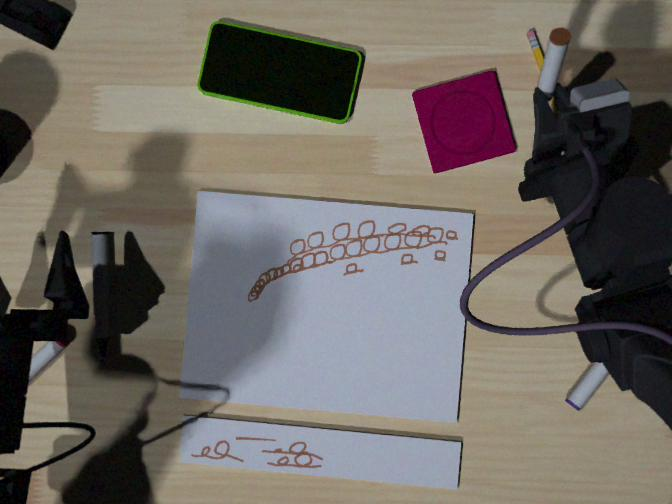

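Emit:
move(target=[0,0,0,0,0,0,1,0,0,0.028,0,0.0199,0.2504,-0.85], speed=0.45)

Emit:
execute_actions([
  [[0,0,0,0,0,0,1,0,0,0.0015,0,0.0004,0.0009,-0.85],[0,0,0,0,0,0,1,0,0,0.003,0,0.0008,0.0018,-0.85],[0,0,0,0,0,0,1,0,0,0.0045,0,0.0012,0.0027,-0.85],[0,0,0,0,0,0,1,0,0,0.006,0,0.0016,0.0036,-0.85],[0,0,0,0,0,0,1,0,0,0.0076,0,0.002,0.0045,-0.85],[0,0,0,0,0,0,1,0,0,0.0091,0,0.0023,0.0054,-0.85],[0,0,0,0,0,0,1,0,0,0.0106,0,0.0027,0.0063,-0.85],[0,0,0,0,0,0,1,0,0,0.0121,0,0.0031,0.0072,-0.85],[0,0,0,0,0,0,1,0,0,0.0136,0,0.0035,0.0081,-0.85],[0,0,0,0,0,0,1,0,0,0.0151,0,0.0039,0.009,-0.85],[0,0,0,0,0,0,1,0,0,0.0165,0,0.0058,0.0123,-0.85],[0,0,0,0,0,0,1,0,0,0.0179,0,0.0078,0.0134,-0.85],[0,0,0,0,0,0,1,0,0,0.0193,0,0.0097,0.0145,-0.85],[0,0,0,0,0,0,1,0,0,0.0207,0,0.0117,0.0157,-0.85],[0,0,0,0,0,0,1,0,0,0.0221,0,0.0136,0.0164,-0.85]],
  [[0,0,0,0,0,0,1,0,0,0.0019,0,0.0026,0.0003,-0.85],[0,0,0,0,0,0,1,0,0,0.0043,0,0.006,-0.01,-0.85],[0,0,0,0,0,0,1,0,0,0.0069,0,0.0096,-0.0107,-0.85],[0,0,0,0,0,0,1,0,0,0.0095,0,0.0133,-0.0119,-0.85],[0,0,0,0,0,0,1,0,0,0.0119,0,0.0166,-0.0134,-0.85],[0,0,0,0,0,0,1,0,0,0.0138,0,0.0193,-0.015,-0.85],[0,0,0,0,0,0,1,0,0,0.015,0,0.0209,-0.0166,-0.85],[0,0,0,0,0,0,1,0,0,0.0154,0,0.0215,-0.0181,-0.85],[0,0,0,0,0,0,1,0,0,-0.0043,0,-0.0012,-0.0192,-0.85],[0,0,0,0,0,0,1,0,0,-0.0055,0,-0.0028,-0.02,-0.85],[0,0,0,0,0,0,1,0,0,-0.0074,0,-0.0055,-0.0202,-0.85],[0,0,0,0,0,0,1,0,0,-0.0098,0,-0.0088,-0.01,-0.85],[0,0,0,0,0,0,1,0,0,-0.0124,0,-0.0125,-0.0092,-0.85],[0,0,0,0,0,0,1,0,0,-0.015,0,-0.0161,-0.0081,-0.85],[0,0,0,0,0,0,1,0,0,-0.0174,0,-0.0195,-0.0066,-0.85]],
  [[0,0,0,0,0,0,1,0,0,-0.0019,0,-0.0026,0.0016,-0.85],[0,0,0,0,0,0,1,0,0,-0.0031,0,-0.0043,0.0032,-0.85],[0,0,0,0,0,0,1,0,0,-0.0035,0,-0.0049,0.0047,-0.85],[0,0,0,0,0,0,1,0,0,0.0162,0,0.0178,0.0061,-0.85],[0,0,0,0,0,0,1,0,0,0.0174,0,0.0195,0.0075,-0.85],[0,0,0,0,0,0,1,0,0,0.0181,0,0.0204,0.0089,-0.85],[0,0,0,0,0,0,1,0,0,0.0187,0,0.0213,0.0103,-0.85],[0,0,0,0,0,0,1,0,0,0.0194,0,0.0222,0.0117,-0.85],[0,0,0,0,0,0,1,0,0,0.02,0,0.0231,0.0131,-0.85],[0,0,0,0,0,0,1,0,0,0.0207,0,0.024,0.0145,-0.85],[0,0,0,0,0,0,1,0,0,0.0213,0,0.0249,0.0159,-0.85],[0,0,0,0,0,0,1,0,0,0.022,0,0.0258,0.0173,-0.85],[0,0,0,0,0,0,1,0,0,0.0226,0,0.0269,0.0184,-0.85],[0,0,0,0,0,0,1,0,0,0.0238,0,0.0285,0.0191,-0.85],[0,0,0,0,0,0,1,0,0,0.0256,0,0.0311,0.0194,-0.85]],
  [[0,0,0,0,0,0,1,0,0,0.0023,0,0.0032,-0.0103,-0.85],[0,0,0,0,0,0,1,0,0,0.0048,0,0.0068,-0.011,-0.85],[0,0,0,0,0,0,1,0,0,0.0073,0,0.0104,-0.0121,-0.85],[0,0,0,0,0,0,1,0,0,0.0096,0,0.0137,-0.0135,-0.85],[0,0,0,0,0,0,1,0,0,0.0114,0,0.0162,-0.015,-0.85],[0,0,0,0,0,0,1,0,0,0.0126,0,0.0179,-0.0166,-0.85],[0,0,0,0,0,0,1,0,0,0.013,0,0.0184,-0.018,-0.85],[0,0,0,0,0,0,1,0,0,-0.0067,0,-0.0042,-0.0191,-0.85],[0,0,0,0,0,0,1,0,0,-0.0079,0,-0.0059,-0.0198,-0.85],[0,0,0,0,0,0,1,0,0,-0.0097,0,-0.0084,-0.02,-0.85],[0,0,0,0,0,0,1,0,0,-0.012,0,-0.0117,-0.0098,-0.85],[0,0,0,0,0,0,1,0,0,-0.0145,0,-0.0153,-0.0091,-0.85],[0,0,0,0,0,0,1,0,0,-0.017,0,-0.0189,-0.008,-0.85],[0,0,0,0,0,0,1,0,0,-0.0193,0,-0.0221,-0.0066,-0.85],[0,0,0,0,0,0,1,0,0,-0.0211,0,-0.0247,-0.005,-0.85]],
  [[0,0,0,0,0,0,1,0,0,-0.0012,0,-0.0016,0.0015,-0.85],[0,0,0,0,0,0,1,0,0,-0.0016,0,-0.0022,0.003,-0.85],[0,0,0,0,0,0,1,0,0,-0.0012,0,-0.0016,0.0045,-0.85],[0,0,0,0,0,0,1,0,0,-0.0017,0,-0.0024,0.006,-0.85],[0,0,0,0,0,0,1,0,0,-0.0023,0,-0.0031,0.0075,-0.85],[0,0,0,0,0,0,1,0,0,-0.0028,0,-0.0039,0.009,-0.85],[0,0,0,0,0,0,1,0,0,-0.0034,0,-0.0046,0.0105,-0.85],[0,0,0,0,0,0,1,0,0,-0.0039,0,-0.0054,0.0119,-0.85],[0,0,0,0,0,0,1,0,0,-0.0044,0,-0.0062,0.0134,-0.85],[0,0,0,0,0,0,1,0,0,-0.005,0,-0.0069,0.0149,-0.85],[0,0,0,0,0,0,1,0,0,-0.0055,0,-0.0077,0.016,-0.85],[0,0,0,0,0,0,1,0,0,-0.0061,0,-0.0084,0.0169,-0.85],[0,0,0,0,0,0,1,0,0,0.0135,0,0.0141,0.0177,-0.85],[0,0,0,0,0,0,1,0,0,0.0143,0,0.0152,0.0181,-0.85],[0,0,0,0,0,0,1,0,0,0.0155,0,0.0169,0.0183,-0.85]],
  [[0,0,0,0,0,0,1,0,0,0.0015,0,0.0021,-0.0102,-0.85],[0,0,0,0,0,0,1,0,0,0.0032,0,0.0045,-0.0106,-0.85],[0,0,0,0,0,0,1,0,0,0.0049,0,0.0069,-0.0114,-0.85],[0,0,0,0,0,0,1,0,0,0.0064,0,0.009,-0.0123,-0.85],[0,0,0,0,0,0,1,0,0,0.0076,0,0.0107,-0.0134,-0.85],[0,0,0,0,0,0,1,0,0,0.0084,0,0.0118,-0.0145,-0.85],[0,0,0,0,0,0,1,0,0,0.0087,0,0.0122,-0.0154,-0.85],[0,0,0,0,0,0,1,0,0,-0.0109,0,-0.0103,-0.0162,-0.85],[0,0,0,0,0,0,1,0,0,-0.0117,0,-0.0114,-0.0166,-0.85],[0,0,0,0,0,0,1,0,0,-0.0129,0,-0.0131,-0.0168,-0.85],[0,0,0,0,0,0,1,0,0,-0.0144,0,-0.0152,-0.0066,-0.85],[0,0,0,0,0,0,1,0,0,-0.0161,0,-0.0176,-0.0062,-0.85],[0,0,0,0,0,0,1,0,0,-0.0178,0,-0.02,-0.0054,-0.85],[0,0,0,0,0,0,1,0,0,-0.0193,0,-0.0221,-0.0045,-0.85],[0,0,0,0,0,0,1,0,0,-0.0205,0,-0.0238,-0.0034,-0.85]],
  [[0,0,0,0,0,0,1,0,0,-0.0008,0,-0.0011,0.0014,-0.85],[0,0,0,0,0,0,1,0,0,-0.0011,0,-0.0015,0.0028,-0.85],[0,0,0,0,0,0,1,0,0,-0.0017,0,-0.0023,0.0042,-0.85],[0,0,0,0,0,0,1,0,0,-0.0023,0,-0.0031,0.0055,-0.85],[0,0,0,0,0,0,1,0,0,-0.0029,0,-0.004,0.0069,-0.85],[0,0,0,0,0,0,1,0,0,-0.0035,0,-0.0048,0.008,-0.85],[0,0,0,0,0,0,1,0,0,-0.0041,0,-0.0056,0.0089,-0.85],[0,0,0,0,0,0,1,0,0,0.0155,0,0.0169,0.0097,-0.85],[0,0,0,0,0,0,1,0,0,0.0163,0,0.018,0.0101,-0.85],[0,0,0,0,0,0,1,0,0,0.0175,0,0.0197,0.0103,-0.85],[0,0,0,0,0,0,1,0,0,0.019,0,0.0218,0.0001,-0.85],[0,0,0,0,0,0,1,0,0,0.0207,0,0.0242,-0.0003,-0.85],[0,0,0,0,0,0,1,0,0,0.0224,0,0.0266,-0.0011,-0.85],[0,0,0,0,0,0,1,0,0,0.0239,0,0.0287,-0.002,-0.85],[0,0,0,0,0,0,1,0,0,0.0251,0,0.0304,-0.0031,-0.85]],
  [[0,0,0,0,0,0,1,0,0,0.0008,0,0.0011,-0.0011,-0.85],[0,0,0,0,0,0,1,0,0,0.0011,0,0.0015,-0.002,-0.85],[0,0,0,0,0,0,1,0,0,-0.0185,0,-0.021,-0.0028,-0.85],[0,0,0,0,0,0,1,0,0,-0.0193,0,-0.0221,-0.0032,-0.85],[0,0,0,0,0,0,1,0,0,-0.0205,0,-0.0238,-0.0034,-0.85],[0,0,0,0,0,0,1,0,0,-0.022,0,-0.0259,0.0068,-0.85],[0,0,0,0,0,0,1,0,0,-0.0237,0,-0.0283,0.0072,-0.85],[0,0,0,0,0,0,1,0,0,-0.0254,0,-0.0307,0.008,-0.85],[0,0,0,0,0,0,1,0,0,-0.0269,0,-0.0328,0.0089,-0.85],[0,0,0,0,0,0,1,0,0,-0.0281,0,-0.0345,0.01,-0.85],[0,0,0,0,0,0,1,0,0,-0.0289,0,-0.0356,0.0113,-0.85],[0,0,0,0,0,0,1,0,0,-0.0292,0,-0.036,0.0126,-0.85],[0,0,0,0,0,0,1,0,0,-0.0306,0,-0.0379,0.014,-0.85],[0,0,0,0,0,0,1,0,0,-0.032,0,-0.0398,0.0148,-0.85],[0,0,0,0,0,0,1,0,0,-0.0333,0,-0.0417,0.0156,-0.85]],
  [[0,0,0,0,0,0,1,0,0,0.0195,0,0.0224,0.0006,-0.85],[0,0,0,0,0,0,1,0,0,0.0201,0,0.0233,0.001,-0.85],[0,0,0,0,0,0,1,0,0,0.0211,0,0.0246,0.0011,-0.85],[0,0,0,0,0,0,1,0,0,0.0223,0,0.0263,-0.009,-0.85],[0,0,0,0,0,0,1,0,0,0.0236,0,0.0282,-0.0094,-0.85],[0,0,0,0,0,0,1,0,0,0.0249,0,0.0301,-0.01,-0.85],[0,0,0,0,0,0,1,0,0,0.0261,0,0.0318,-0.0108,-0.85],[0,0,0,0,0,0,1,0,0,0.0271,0,0.0331,-0.0116,-0.85],[0,0,0,0,0,0,1,0,0,0.0277,0,0.034,-0.0124,-0.85],[0,0,0,0,0,0,1,0,0,0.0279,0,0.0343,-0.0132,-0.85],[0,0,0,0,0,0,1,0,0,0.0084,0,0.0119,-0.0138,-0.85],[0,0,0,0,0,0,1,0,0,0.0078,0,0.011,-0.0142,-0.85],[0,0,0,0,0,0,1,0,0,0.0068,0,0.0097,-0.0143,-0.85],[0,0,0,0,0,0,1,0,0,0.0056,0,0.008,-0.0042,-0.85],[0,0,0,0,0,0,1,0,0,0.0043,0,0.0061,-0.0038,-0.85]],
  [[0,0,0,0,0,0,1,0,0,-0.0013,0,-0.0019,0.0006,-0.85],[0,0,0,0,0,0,1,0,0,-0.0025,0,-0.0036,0.0014,-0.85],[0,0,0,0,0,0,1,0,0,-0.0035,0,-0.0049,0.0022,-0.85],[0,0,0,0,0,0,1,0,0,-0.0041,0,-0.0058,0.0028,-0.85],[0,0,0,0,0,0,1,0,0,-0.0043,0,-0.0061,0.0034,-0.85],[0,0,0,0,0,0,1,0,0,-0.0064,0,-0.009,0.0041,-0.85],[0,0,0,0,0,0,1,0,0,-0.0085,0,-0.0119,0.0048,-0.85],[0,0,0,0,0,0,1,0,0,-0.0106,0,-0.0149,0.0057,-0.85],[0,0,0,0,0,0,1,0,0,-0.0112,0,-0.0157,0.0065,-0.85],[0,0,0,0,0,0,1,0,0,-0.0114,0,-0.016,0.0072,-0.85],[0,0,0,0,0,0,1,0,0,0.0081,0,0.0064,0.0078,-0.85],[0,0,0,0,0,0,1,0,0,0.0087,0,0.0072,0.0082,-0.85],[0,0,0,0,0,0,1,0,0,0.0096,0,0.0085,0.0083,-0.85],[0,0,0,0,0,0,1,0,0,0.0108,0,0.0102,-0.0018,-0.85],[0,0,0,0,0,0,1,0,0,0.0121,0,0.012,-0.0022,-0.85]],
  [[0,0,0,0,0,0,1,0,0,0.0013,0,0.0018,-0.0006,-0.85],[0,0,0,0,0,0,1,0,0,0.0025,0,0.0034,-0.0013,-0.85],[0,0,0,0,0,0,1,0,0,0.0034,0,0.0047,-0.0021,-0.85],[0,0,0,0,0,0,1,0,0,0.004,0,0.0056,-0.003,-0.85],[0,0,0,0,0,0,1,0,0,0.0042,0,0.0059,-0.0037,-0.85],[0,0,0,0,0,0,1,0,0,-0.0153,0,-0.0165,-0.0043,-0.85],[0,0,0,0,0,0,1,0,0,-0.0159,0,-0.0174,-0.0047,-0.85],[0,0,0,0,0,0,1,0,0,-0.0168,0,-0.0187,-0.0048,-0.85],[0,0,0,0,0,0,1,0,0,-0.018,0,-0.0203,0.0053,-0.85],[0,0,0,0,0,0,1,0,0,-0.0193,0,-0.0221,0.0057,-0.85],[0,0,0,0,0,0,1,0,0,-0.0206,0,-0.0239,0.0063,-0.85],[0,0,0,0,0,0,1,0,0,-0.0218,0,-0.0256,0.0075,-0.85],[0,0,0,0,0,0,1,0,0,-0.0227,0,-0.0269,0.0087,-0.85],[0,0,0,0,0,0,1,0,0,-0.0019,0,-0.0027,0.0099,-0.85],[0,0,0,0,0,0,1,0,0,-0.0004,0,-0.0006,0.0111,-0.85]],
  [[0,0,0,0,0,0,1,0,0,0.0015,0,0.0021,0.0012,-0.85],[0,0,0,0,0,0,1,0,0,0.003,0,0.0042,0.0023,-0.85],[0,0,0,0,0,0,1,0,0,0.0045,0,0.0063,0.0029,-0.85],[0,0,0,0,0,0,1,0,0,0.0061,0,0.0085,0.0033,-0.85],[0,0,0,0,0,0,1,0,0,0.0071,0,0.0099,0.0035,-0.85],[0,0,0,0,0,0,1,0,0,0.0084,0,0.0117,-0.0067,-0.85],[0,0,0,0,0,0,1,0,0,0.0097,0,0.0136,-0.0071,-0.85],[0,0,0,0,0,0,1,0,0,0.0111,0,0.0155,-0.0077,-0.85],[0,0,0,0,0,0,1,0,0,0.0124,0,0.0173,-0.0085,-0.85],[0,0,0,0,0,0,1,0,0,0.0134,0,0.0187,-0.0093,-0.85],[0,0,0,0,0,0,1,0,0,0.014,0,0.0196,-0.0102,-0.85],[0,0,0,0,0,0,1,0,0,0.0142,0,0.0199,-0.011,-0.85],[0,0,0,0,0,0,1,0,0,-0.0053,0,-0.0025,-0.0116,-0.85],[0,0,0,0,0,0,1,0,0,-0.0059,0,-0.0034,-0.012,-0.85],[0,0,0,0,0,0,1,0,0,-0.0069,0,-0.0048,-0.0121,-0.85]],
  [[0,0,0,0,0,0,1,0,0,-0.0013,0,-0.0018,0.0101,-0.85],[0,0,0,0,0,0,1,0,0,-0.0027,0,-0.0037,0.0105,-0.85],[0,0,0,0,0,0,1,0,0,-0.004,0,-0.0056,0.0111,-0.85],[0,0,0,0,0,0,1,0,0,-0.0053,0,-0.0074,0.0119,-0.85],[0,0,0,0,0,0,1,0,0,-0.0063,0,-0.0088,0.0128,-0.85],[0,0,0,0,0,0,1,0,0,-0.0069,0,-0.0097,0.0136,-0.85],[0,0,0,0,0,0,1,0,0,-0.0072,0,-0.01,0.0144,-0.85],[0,0,0,0,0,0,1,0,0,0.0124,0,0.0124,0.0155,-0.85],[0,0,0,0,0,0,1,0,0,0.013,0,0.0133,0.0166,-0.85],[0,0,0,0,0,0,1,0,0,0.0134,0,0.0139,0.0177,-0.85],[0,0,0,0,0,0,1,0,0,0.0138,0,0.0145,0.0068,-0.85],[0,0,0,0,0,0,1,0,0,0.0142,0,0.015,0.0057,-0.85],[0,0,0,0,0,0,1,0,0,0.0146,0,0.0155,0.0046,-0.85],[0,0,0,0,0,0,1,0,0,-0.0052,0,-0.0073,0.0037,-0.85],[0,0,0,0,0,0,1,0,0,-0.0065,0,-0.009,0.0031,-0.85]],
  [[0,0,0,0,0,0,1,0,0,-0.0018,0,-0.0025,-0.0003,-0.85],[0,0,0,0,0,0,1,0,0,-0.0039,0,-0.0054,0.0099,-0.85],[0,0,0,0,0,0,1,0,0,-0.0059,0,-0.0083,0.0105,-0.85],[0,0,0,0,0,0,1,0,0,-0.0077,0,-0.0108,0.0114,-0.85],[0,0,0,0,0,0,1,0,0,-0.0088,0,-0.0123,0.0125,-0.85],[0,0,0,0,0,0,1,0,0,-0.0092,0,-0.0128,0.0136,-0.85],[0,0,0,0,0,0,1,0,0,0.0106,0,0.0099,0.0145,-0.85],[0,0,0,0,0,0,1,0,0,0.0119,0,0.0117,0.0151,-0.85],[0,0,0,0,0,0,1,0,0,0.0137,0,0.0142,0.0154,-0.85],[0,0,0,0,0,0,1,0,0,0.0158,0,0.0171,0.0152,-0.85],[0,0,0,0,0,0,1,0,0,0.0178,0,0.02,0.0146,-0.85],[0,0,0,0,0,0,1,0,0,0.0196,0,0.0224,0.0158,-0.85],[0,0,0,0,0,0,1,0,0,0.0207,0,0.024,0.017,-0.85],[0,0,0,0,0,0,1,0,0,0.0001,0,0.0002,0.0183,-0.85],[0,0,0,0,0,0,1,0,0,-0.0012,0,-0.0015,0.0074,-0.85]],
  [[0,0,0,0,0,0,1,0,0,-0.0012,0,-0.0018,-0.0011,-0.85],[0,0,0,0,0,0,1,0,0,-0.0008,0,-0.0013,-0.0022,-0.85],[0,0,0,0,0,0,1,0,0,-0.0013,0,-0.002,-0.0031,-0.85],[0,0,0,0,0,0,1,0,0,-0.0026,0,-0.0037,-0.0037,-0.85],[0,0,0,0,0,0,1,0,0,-0.0044,0,-0.0062,-0.004,-0.85],[0,0,0,0,0,0,1,0,0,-0.0065,0,-0.0091,0.0062,-0.85],[0,0,0,0,0,0,1,0,0,-0.0085,0,-0.012,0.0068,-0.85],[0,0,0,0,0,0,1,0,0,-0.0103,0,-0.0145,0.0077,-0.85],[0,0,0,0,0,0,1,0,0,-0.0114,0,-0.016,0.0088,-0.85],[0,0,0,0,0,0,1,0,0,-0.0118,0,-0.0165,0.0099,-0.85],[0,0,0,0,0,0,1,0,0,0.008,0,0.0062,0.0108,-0.85],[0,0,0,0,0,0,1,0,0,0.0093,0,0.008,0.0114,-0.85],[0,0,0,0,0,0,1,0,0,0.0111,0,0.0105,0.0117,-0.85],[0,0,0,0,0,0,1,0,0,0.0132,0,0.0134,0.0115,-0.85],[0,0,0,0,0,0,1,0,0,0.0152,0,0.0163,0.0109,-0.85]],
  [[0,0,0,0,0,0,1,0,0,0.0018,0,0.0024,0.0012,-0.85],[0,0,0,0,0,0,1,0,0,0.0029,0,0.004,0.0024,-0.85],[0,0,0,0,0,0,1,0,0,-0.0177,0,-0.0198,0.0037,-0.85],[0,0,0,0,0,0,1,0,0,-0.019,0,-0.0215,-0.0072,-0.85],[0,0,0,0,0,0,1,0,0,-0.0202,0,-0.0233,-0.0083,-0.85],[0,0,0,0,0,0,1,0,0,-0.0198,0,-0.0228,-0.0094,-0.85],[0,0,0,0,0,0,1,0,0,-0.0203,0,-0.0235,-0.0103,-0.85],[0,0,0,0,0,0,1,0,0,-0.0216,0,-0.0252,-0.0109,-0.85],[0,0,0,0,0,0,1,0,0,-0.0234,0,-0.0277,-0.0112,-0.85],[0,0,0,0,0,0,1,0,0,-0.0255,0,-0.0306,-0.001,-0.85],[0,0,0,0,0,0,1,0,0,-0.0275,0,-0.0335,-0.0004,-0.85],[0,0,0,0,0,0,1,0,0,-0.0293,0,-0.036,0.0005,-0.85],[0,0,0,0,0,0,1,0,0,-0.0304,0,-0.0375,0.0016,-0.85],[0,0,0,0,0,0,1,0,0,-0.0308,0,-0.038,0.0027,-0.85],[0,0,0,0,0,0,1,0,0,-0.011,0,-0.0153,0.0036,-0.85]],
  [[0,0,0,0,0,0,1,0,0,0.0013,0,0.0018,0.0006,-0.85],[0,0,0,0,0,0,1,0,0,0.0031,0,0.0043,0.0009,-0.85],[0,0,0,0,0,0,1,0,0,0.0052,0,0.0072,0.0007,-0.85],[0,0,0,0,0,0,1,0,0,0.0072,0,0.0101,0.0001,-0.85],[0,0,0,0,0,0,1,0,0,0.009,0,0.0125,0.0001,-0.85],[0,0,0,0,0,0,1,0,0,0.0101,0,0.0141,0.0001,-0.85],[0,0,0,0,0,0,1,0,0,-0.0092,0,0.0141,0.0001,-0.85],[0,0,0,0,0,0,1,0,0,-0.0122,0,0.0141,0.0001,-0.85],[0,0,0,0,0,0,1,0,0,-0.0152,0,0.0141,0.0001,-0.85],[0,0,0,0,0,0,1,0,0,-0.0182,0,0.0141,0.0001,-0.85],[0,0,0,0,0,0,1,0,0,-0.0212,0,0.0141,0.0001,-0.85],[0,0,0,0,0,0,1,0,0,-0.0242,0,0.0141,0.0001,-0.85],[0,0,0,0,0,0,1,0,0,-0.0272,0,0.0141,0.0001,-0.85]],
])

Emit:
move(target=[0,0,0,0,0,0,1,0,0,0,0,0,-0.3,-0.85], speed=0.7, cameras=["cam_above"])

Emit:
zoom_image(camera="cam_above", region=[220, 230, 320, 330])

Scene clock: 250.70 s.
left_arm: end_effector_position=(+0.3943, +0.3349, +0.1104) grip_measured=+1.000 grip_effort_nm=0.00 end_effector_quat_wxyz=(+0.619, -0.006, +0.785, +0.003) | right_arm: end_effector_position=(+0.3878, +0.0788, +0.0749) grip_measured=-0.655 grip_effort_nm=-1.03 end_effector_quat_wxyz=(+0.523, -0.325, +0.755, +0.226)
Joint names: [wrist pitch, wrist roll, shoulder, wrist yaw, elbow, waist]
Joint positions: left_arm=[1.014 -0.014 1.582 -0.052 0.332 -0.05 0.094] | right_arm=[0.671 0.001 2.133 0.001 1.103 0.83 0.016]
Joint torques (N m): left_arm=[1.65 0.06 -6.31 -0.05 5.27 0.01] | right_arm=[1.7 -0.01 -8.4 0 8.58 -0.39]
Heat: left arm: 43 °C; right arm: 44 °C.
Joint targets: left_arm=[1.021 -0.015 1.574 -0.052 0.340 -0.050] | right_arm=[0.680 0.000 2.137 0.000 1.137 0.824]
move: done

Scene clock: 259.53 s.
left_arm: end_effector_position=(+0.3943, +0.3349, +0.1104) grip_measured=+1.000 grip_effort_nm=0.00 end_effector_quat_wxyz=(+0.619, -0.006, +0.785, +0.003) | right_arm: end_effector_position=(+0.3246, +0.1311, +0.0842) grip_measured=-0.655 grip_effort_nm=-1.03 end_effector_quat_wxyz=(+0.512, -0.376, +0.726, +0.265)
Joint names: [wrist pitch, wrist roll, shoulder, wrist yaw, elbow, waist]
Joint positions: left_arm=[1.014 -0.014 1.582 -0.052 0.332 -0.05 0.094] | right_arm=[0.671 0.001 2.116 0.001 1.103 0.974 0.016]
Joint torques (N m): left_arm=[1.7 0.04 -6.58 -0.03 5.39 -0.08] | right_arm=[1.71 -0.02 -11.4 -0.01 8.64 0.44]
Heat: left arm: 43 °C; right arm: 43 °C.
Joint targets: left_arm=[1.021 -0.015 1.574 -0.052 0.340 -0.050] | right_arm=[0.680 0.000 2.080 0.000 1.137 0.979]
Step readings (joint positions of left_arm | right_arm):
0: [1.014 -0.014 1.582 -0.052 0.332 -0.050] | [0.671 0.001 2.133 0.001 1.103 0.830]
1: [1.014 -0.014 1.582 -0.052 0.332 -0.050] | [0.671 0.001 2.133 0.001 1.103 0.830]
2: [1.014 -0.014 1.582 -0.052 0.332 -0.050] | [0.671 0.001 2.134 0.001 1.103 0.830]
4: [1.014 -0.014 1.582 -0.052 0.332 -0.050] | [0.671 0.001 2.137 0.001 1.106 0.830]
8: [1.014 -0.014 1.582 -0.052 0.332 -0.050] | [0.671 0.001 2.151 0.001 1.111 0.831]
15: [1.014 -0.014 1.582 -0.052 0.332 -0.050] | [0.673 0.001 2.171 0.002 1.130 0.846]
16: [1.014 -0.014 1.582 -0.052 0.332 -0.050] | [0.673 0.001 2.175 0.002 1.135 0.850]
17: [1.014 -0.014 1.582 -0.052 0.332 -0.050] | [0.673 0.001 2.179 0.002 1.140 0.849]
19: [1.014 -0.014 1.582 -0.052 0.332 -0.050] | [0.673 0.001 2.189 0.001 1.154 0.847]
23: [1.014 -0.014 1.582 -0.052 0.332 -0.050] | [0.673 0.001 2.207 0.000 1.181 0.837]
30: [1.014 -0.014 1.582 -0.052 0.332 -0.050] | [0.681 0.001 2.190 0.002 1.151 0.830]
31: [1.014 -0.014 1.582 -0.052 0.332 -0.050] | [0.681 0.001 2.185 0.002 1.143 0.832]
32: [1.014 -0.014 1.582 -0.052 0.332 -0.050] | [0.681 0.001 2.180 0.002 1.137 0.835]
34: [1.014 -0.014 1.582 -0.052 0.332 -0.050] | [0.681 0.001 2.176 0.002 1.130 0.842]
38: [1.014 -0.014 1.582 -0.052 0.332 -0.050] | [0.681 0.001 2.180 0.002 1.139 0.859]
45: [1.014 -0.014 1.582 -0.052 0.332 -0.050] | [0.681 0.001 2.191 0.002 1.154 0.881]
46: [1.014 -0.014 1.582 -0.052 0.332 -0.050] | [0.681 0.001 2.194 0.002 1.159 0.878]
47: [1.014 -0.014 1.582 -0.052 0.332 -0.050] | [0.681 0.001 2.198 0.002 1.165 0.877]
49: [1.014 -0.014 1.582 -0.052 0.332 -0.050] | [0.681 0.001 2.209 0.001 1.179 0.875]
53: [1.014 -0.014 1.582 -0.052 0.332 -0.050] | [0.681 0.001 2.222 0.001 1.199 0.862]
60: [1.014 -0.014 1.582 -0.052 0.332 -0.050] | [0.683 0.001 2.200 0.003 1.163 0.861]
61: [1.014 -0.014 1.582 -0.052 0.332 -0.050] | [0.683 0.001 2.195 0.003 1.156 0.864]
62: [1.014 -0.014 1.582 -0.052 0.332 -0.050] | [0.683 0.001 2.191 0.003 1.151 0.867]
64: [1.014 -0.014 1.582 -0.052 0.332 -0.050] | [0.683 0.001 2.188 0.003 1.147 0.875]
68: [1.014 -0.014 1.582 -0.052 0.332 -0.050] | [0.683 0.001 2.185 0.003 1.142 0.891]
75: [1.014 -0.014 1.582 -0.052 0.332 -0.050] | [0.683 0.001 2.181 0.003 1.140 0.910]
76: [1.014 -0.014 1.582 -0.052 0.332 -0.050] | [0.682 0.001 2.183 0.003 1.143 0.908]
77: [1.014 -0.014 1.582 -0.052 0.332 -0.050] | [0.682 0.001 2.185 0.003 1.146 0.905]
79: [1.014 -0.014 1.582 -0.052 0.332 -0.050] | [0.682 0.001 2.193 0.003 1.156 0.905]
83: [1.014 -0.014 1.582 -0.052 0.332 -0.050] | [0.682 0.001 2.201 0.003 1.168 0.896]
90: [1.014 -0.014 1.582 -0.052 0.332 -0.050] | [0.683 0.001 2.186 0.003 1.144 0.897]
91: [1.014 -0.014 1.582 -0.052 0.332 -0.050] | [0.683 0.001 2.182 0.003 1.139 0.899]
92: [1.014 -0.014 1.582 -0.052 0.332 -0.050] | [0.683 0.001 2.180 0.003 1.136 0.901]
94: [1.014 -0.014 1.582 -0.052 0.332 -0.050] | [0.683 0.001 2.177 0.003 1.131 0.907]
98: [1.014 -0.014 1.582 -0.052 0.332 -0.050] | [0.683 0.001 2.173 0.003 1.126 0.921]
105: [1.014 -0.014 1.582 -0.052 0.332 -0.050] | [0.682 0.001 2.189 0.002 1.151 0.919]
106: [1.014 -0.014 1.582 -0.052 0.332 -0.050] | [0.682 0.001 2.192 0.002 1.156 0.916]
107: [1.014 -0.014 1.582 -0.052 0.332 -0.050] | [0.682 0.001 2.195 0.002 1.159 0.913]
109: [1.014 -0.014 1.582 -0.052 0.332 -0.050] | [0.682 0.001 2.195 0.002 1.157 0.907]
113: [1.014 -0.014 1.582 -0.052 0.332 -0.050] | [0.683 0.001 2.186 0.003 1.144 0.910]
120: [1.014 -0.014 1.582 -0.052 0.332 -0.050] | [0.683 0.001 2.167 0.003 1.117 0.925]
121: [1.014 -0.014 1.582 -0.052 0.332 -0.050] | [0.683 0.001 2.167 0.003 1.117 0.928]
122: [1.014 -0.014 1.582 -0.052 0.332 -0.050] | [0.683 0.001 2.167 0.003 1.119 0.931]
124: [1.014 -0.014 1.582 -0.052 0.332 -0.050] | [0.682 0.001 2.167 0.003 1.121 0.930]
128: [1.014 -0.014 1.582 -0.052 0.332 -0.050] | [0.681 0.001 2.176 0.002 1.133 0.926]
135: [1.014 -0.014 1.582 -0.052 0.332 -0.050] | [0.682 0.001 2.176 0.002 1.131 0.920]
136: [1.014 -0.014 1.582 -0.052 0.332 -0.050] | [0.682 0.001 2.174 0.002 1.127 0.921]
137: [1.014 -0.014 1.582 -0.052 0.332 -0.050] | [0.682 0.001 2.171 0.002 1.123 0.921]
139: [1.014 -0.014 1.582 -0.052 0.332 -0.050] | [0.682 0.001 2.166 0.002 1.116 0.924]
143: [1.014 -0.014 1.582 -0.052 0.332 -0.050] | [0.682 0.001 2.155 0.002 1.102 0.931]
150: [1.014 -0.014 1.582 -0.052 0.332 -0.050] | [0.681 0.001 2.152 0.002 1.100 0.936]
151: [1.014 -0.014 1.582 -0.052 0.332 -0.050] | [0.681 0.001 2.155 0.002 1.103 0.934]
152: [1.014 -0.014 1.582 -0.052 0.332 -0.050] | [0.681 0.001 2.158 0.002 1.107 0.934]
154: [1.014 -0.014 1.582 -0.052 0.332 -0.050] | [0.681 0.001 2.163 0.002 1.115 0.932]
158: [1.014 -0.014 1.582 -0.052 0.332 -0.050] | [0.681 0.001 2.164 0.002 1.113 0.924]
165: [1.014 -0.014 1.582 -0.052 0.332 -0.050] | [0.682 0.001 2.152 0.003 1.099 0.934]
166: [1.014 -0.014 1.582 -0.052 0.332 -0.050] | [0.682 0.001 2.154 0.003 1.103 0.937]
167: [1.014 -0.014 1.582 -0.052 0.332 -0.050] | [0.681 0.001 2.157 0.003 1.107 0.940]
169: [1.014 -0.014 1.582 -0.052 0.332 -0.050] | [0.681 0.001 2.164 0.003 1.116 0.947]
173: [1.014 -0.014 1.582 -0.052 0.332 -0.050] | [0.681 0.001 2.176 0.001 1.133 0.945]
180: [1.014 -0.014 1.582 -0.052 0.332 -0.050] | [0.681 0.001 2.185 0.001 1.143 0.931]
181: [1.014 -0.014 1.582 -0.052 0.332 -0.050] | [0.682 0.001 2.183 0.001 1.140 0.934]
182: [1.014 -0.014 1.582 -0.052 0.332 -0.050] | [0.682 0.001 2.181 0.001 1.138 0.937]
184: [1.014 -0.014 1.582 -0.052 0.332 -0.050] | [0.682 0.001 2.175 0.001 1.129 0.937]
The list stops here: 22 later lines are left out.

Scene clock: 261.27 s.
left_arm: end_effector_position=(+0.3943, +0.3349, +0.1104) grip_measured=+1.000 grip_effort_nm=0.00 end_effector_quat_wxyz=(+0.619, -0.006, +0.785, +0.003) | right_arm: end_effector_position=(+0.5444, -0.1731, +0.0842) grip_measured=-0.655 grip_effort_nm=-1.03 end_effector_quat_wxyz=(+0.571, -0.117, +0.809, +0.081)
Joint names: [wrist pitch, wrist roll, shoulder, wrist yaw, elbow, waist]
Joint positions: left_arm=[1.014 -0.014 1.582 -0.052 0.332 -0.05 0.094] | right_arm=[0.671 0.001 2.116 0.008 1.103 0.309 0.016]
Joint torques (N m): left_arm=[1.69 0.04 -6.37 -0.04 5.19 -0.01] | right_arm=[1.71 -0.02 -11.41 -0.08 8.61 0.14]
Heat: left arm: 43 °C; right arm: 43 °C.
Joint targets: left_arm=[1.021 -0.015 1.574 -0.052 0.340 -0.050] | right_arm=[0.680 0.000 2.080 0.000 1.137 0.312]
move: off_target (right_arm); right_arm: the shoulder is farthest, 0.036 rad from its target
Images, in order (width x height): cam_above 672x504.

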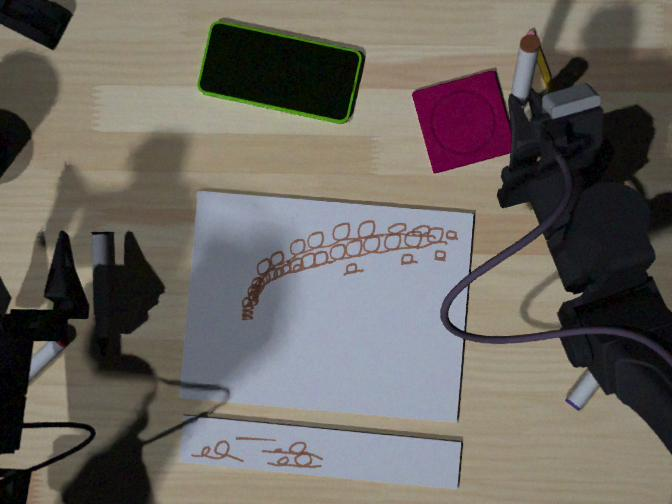

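Scaled by 5.040 from the camera's 672x504 image, which has a finer 960x720 frame.

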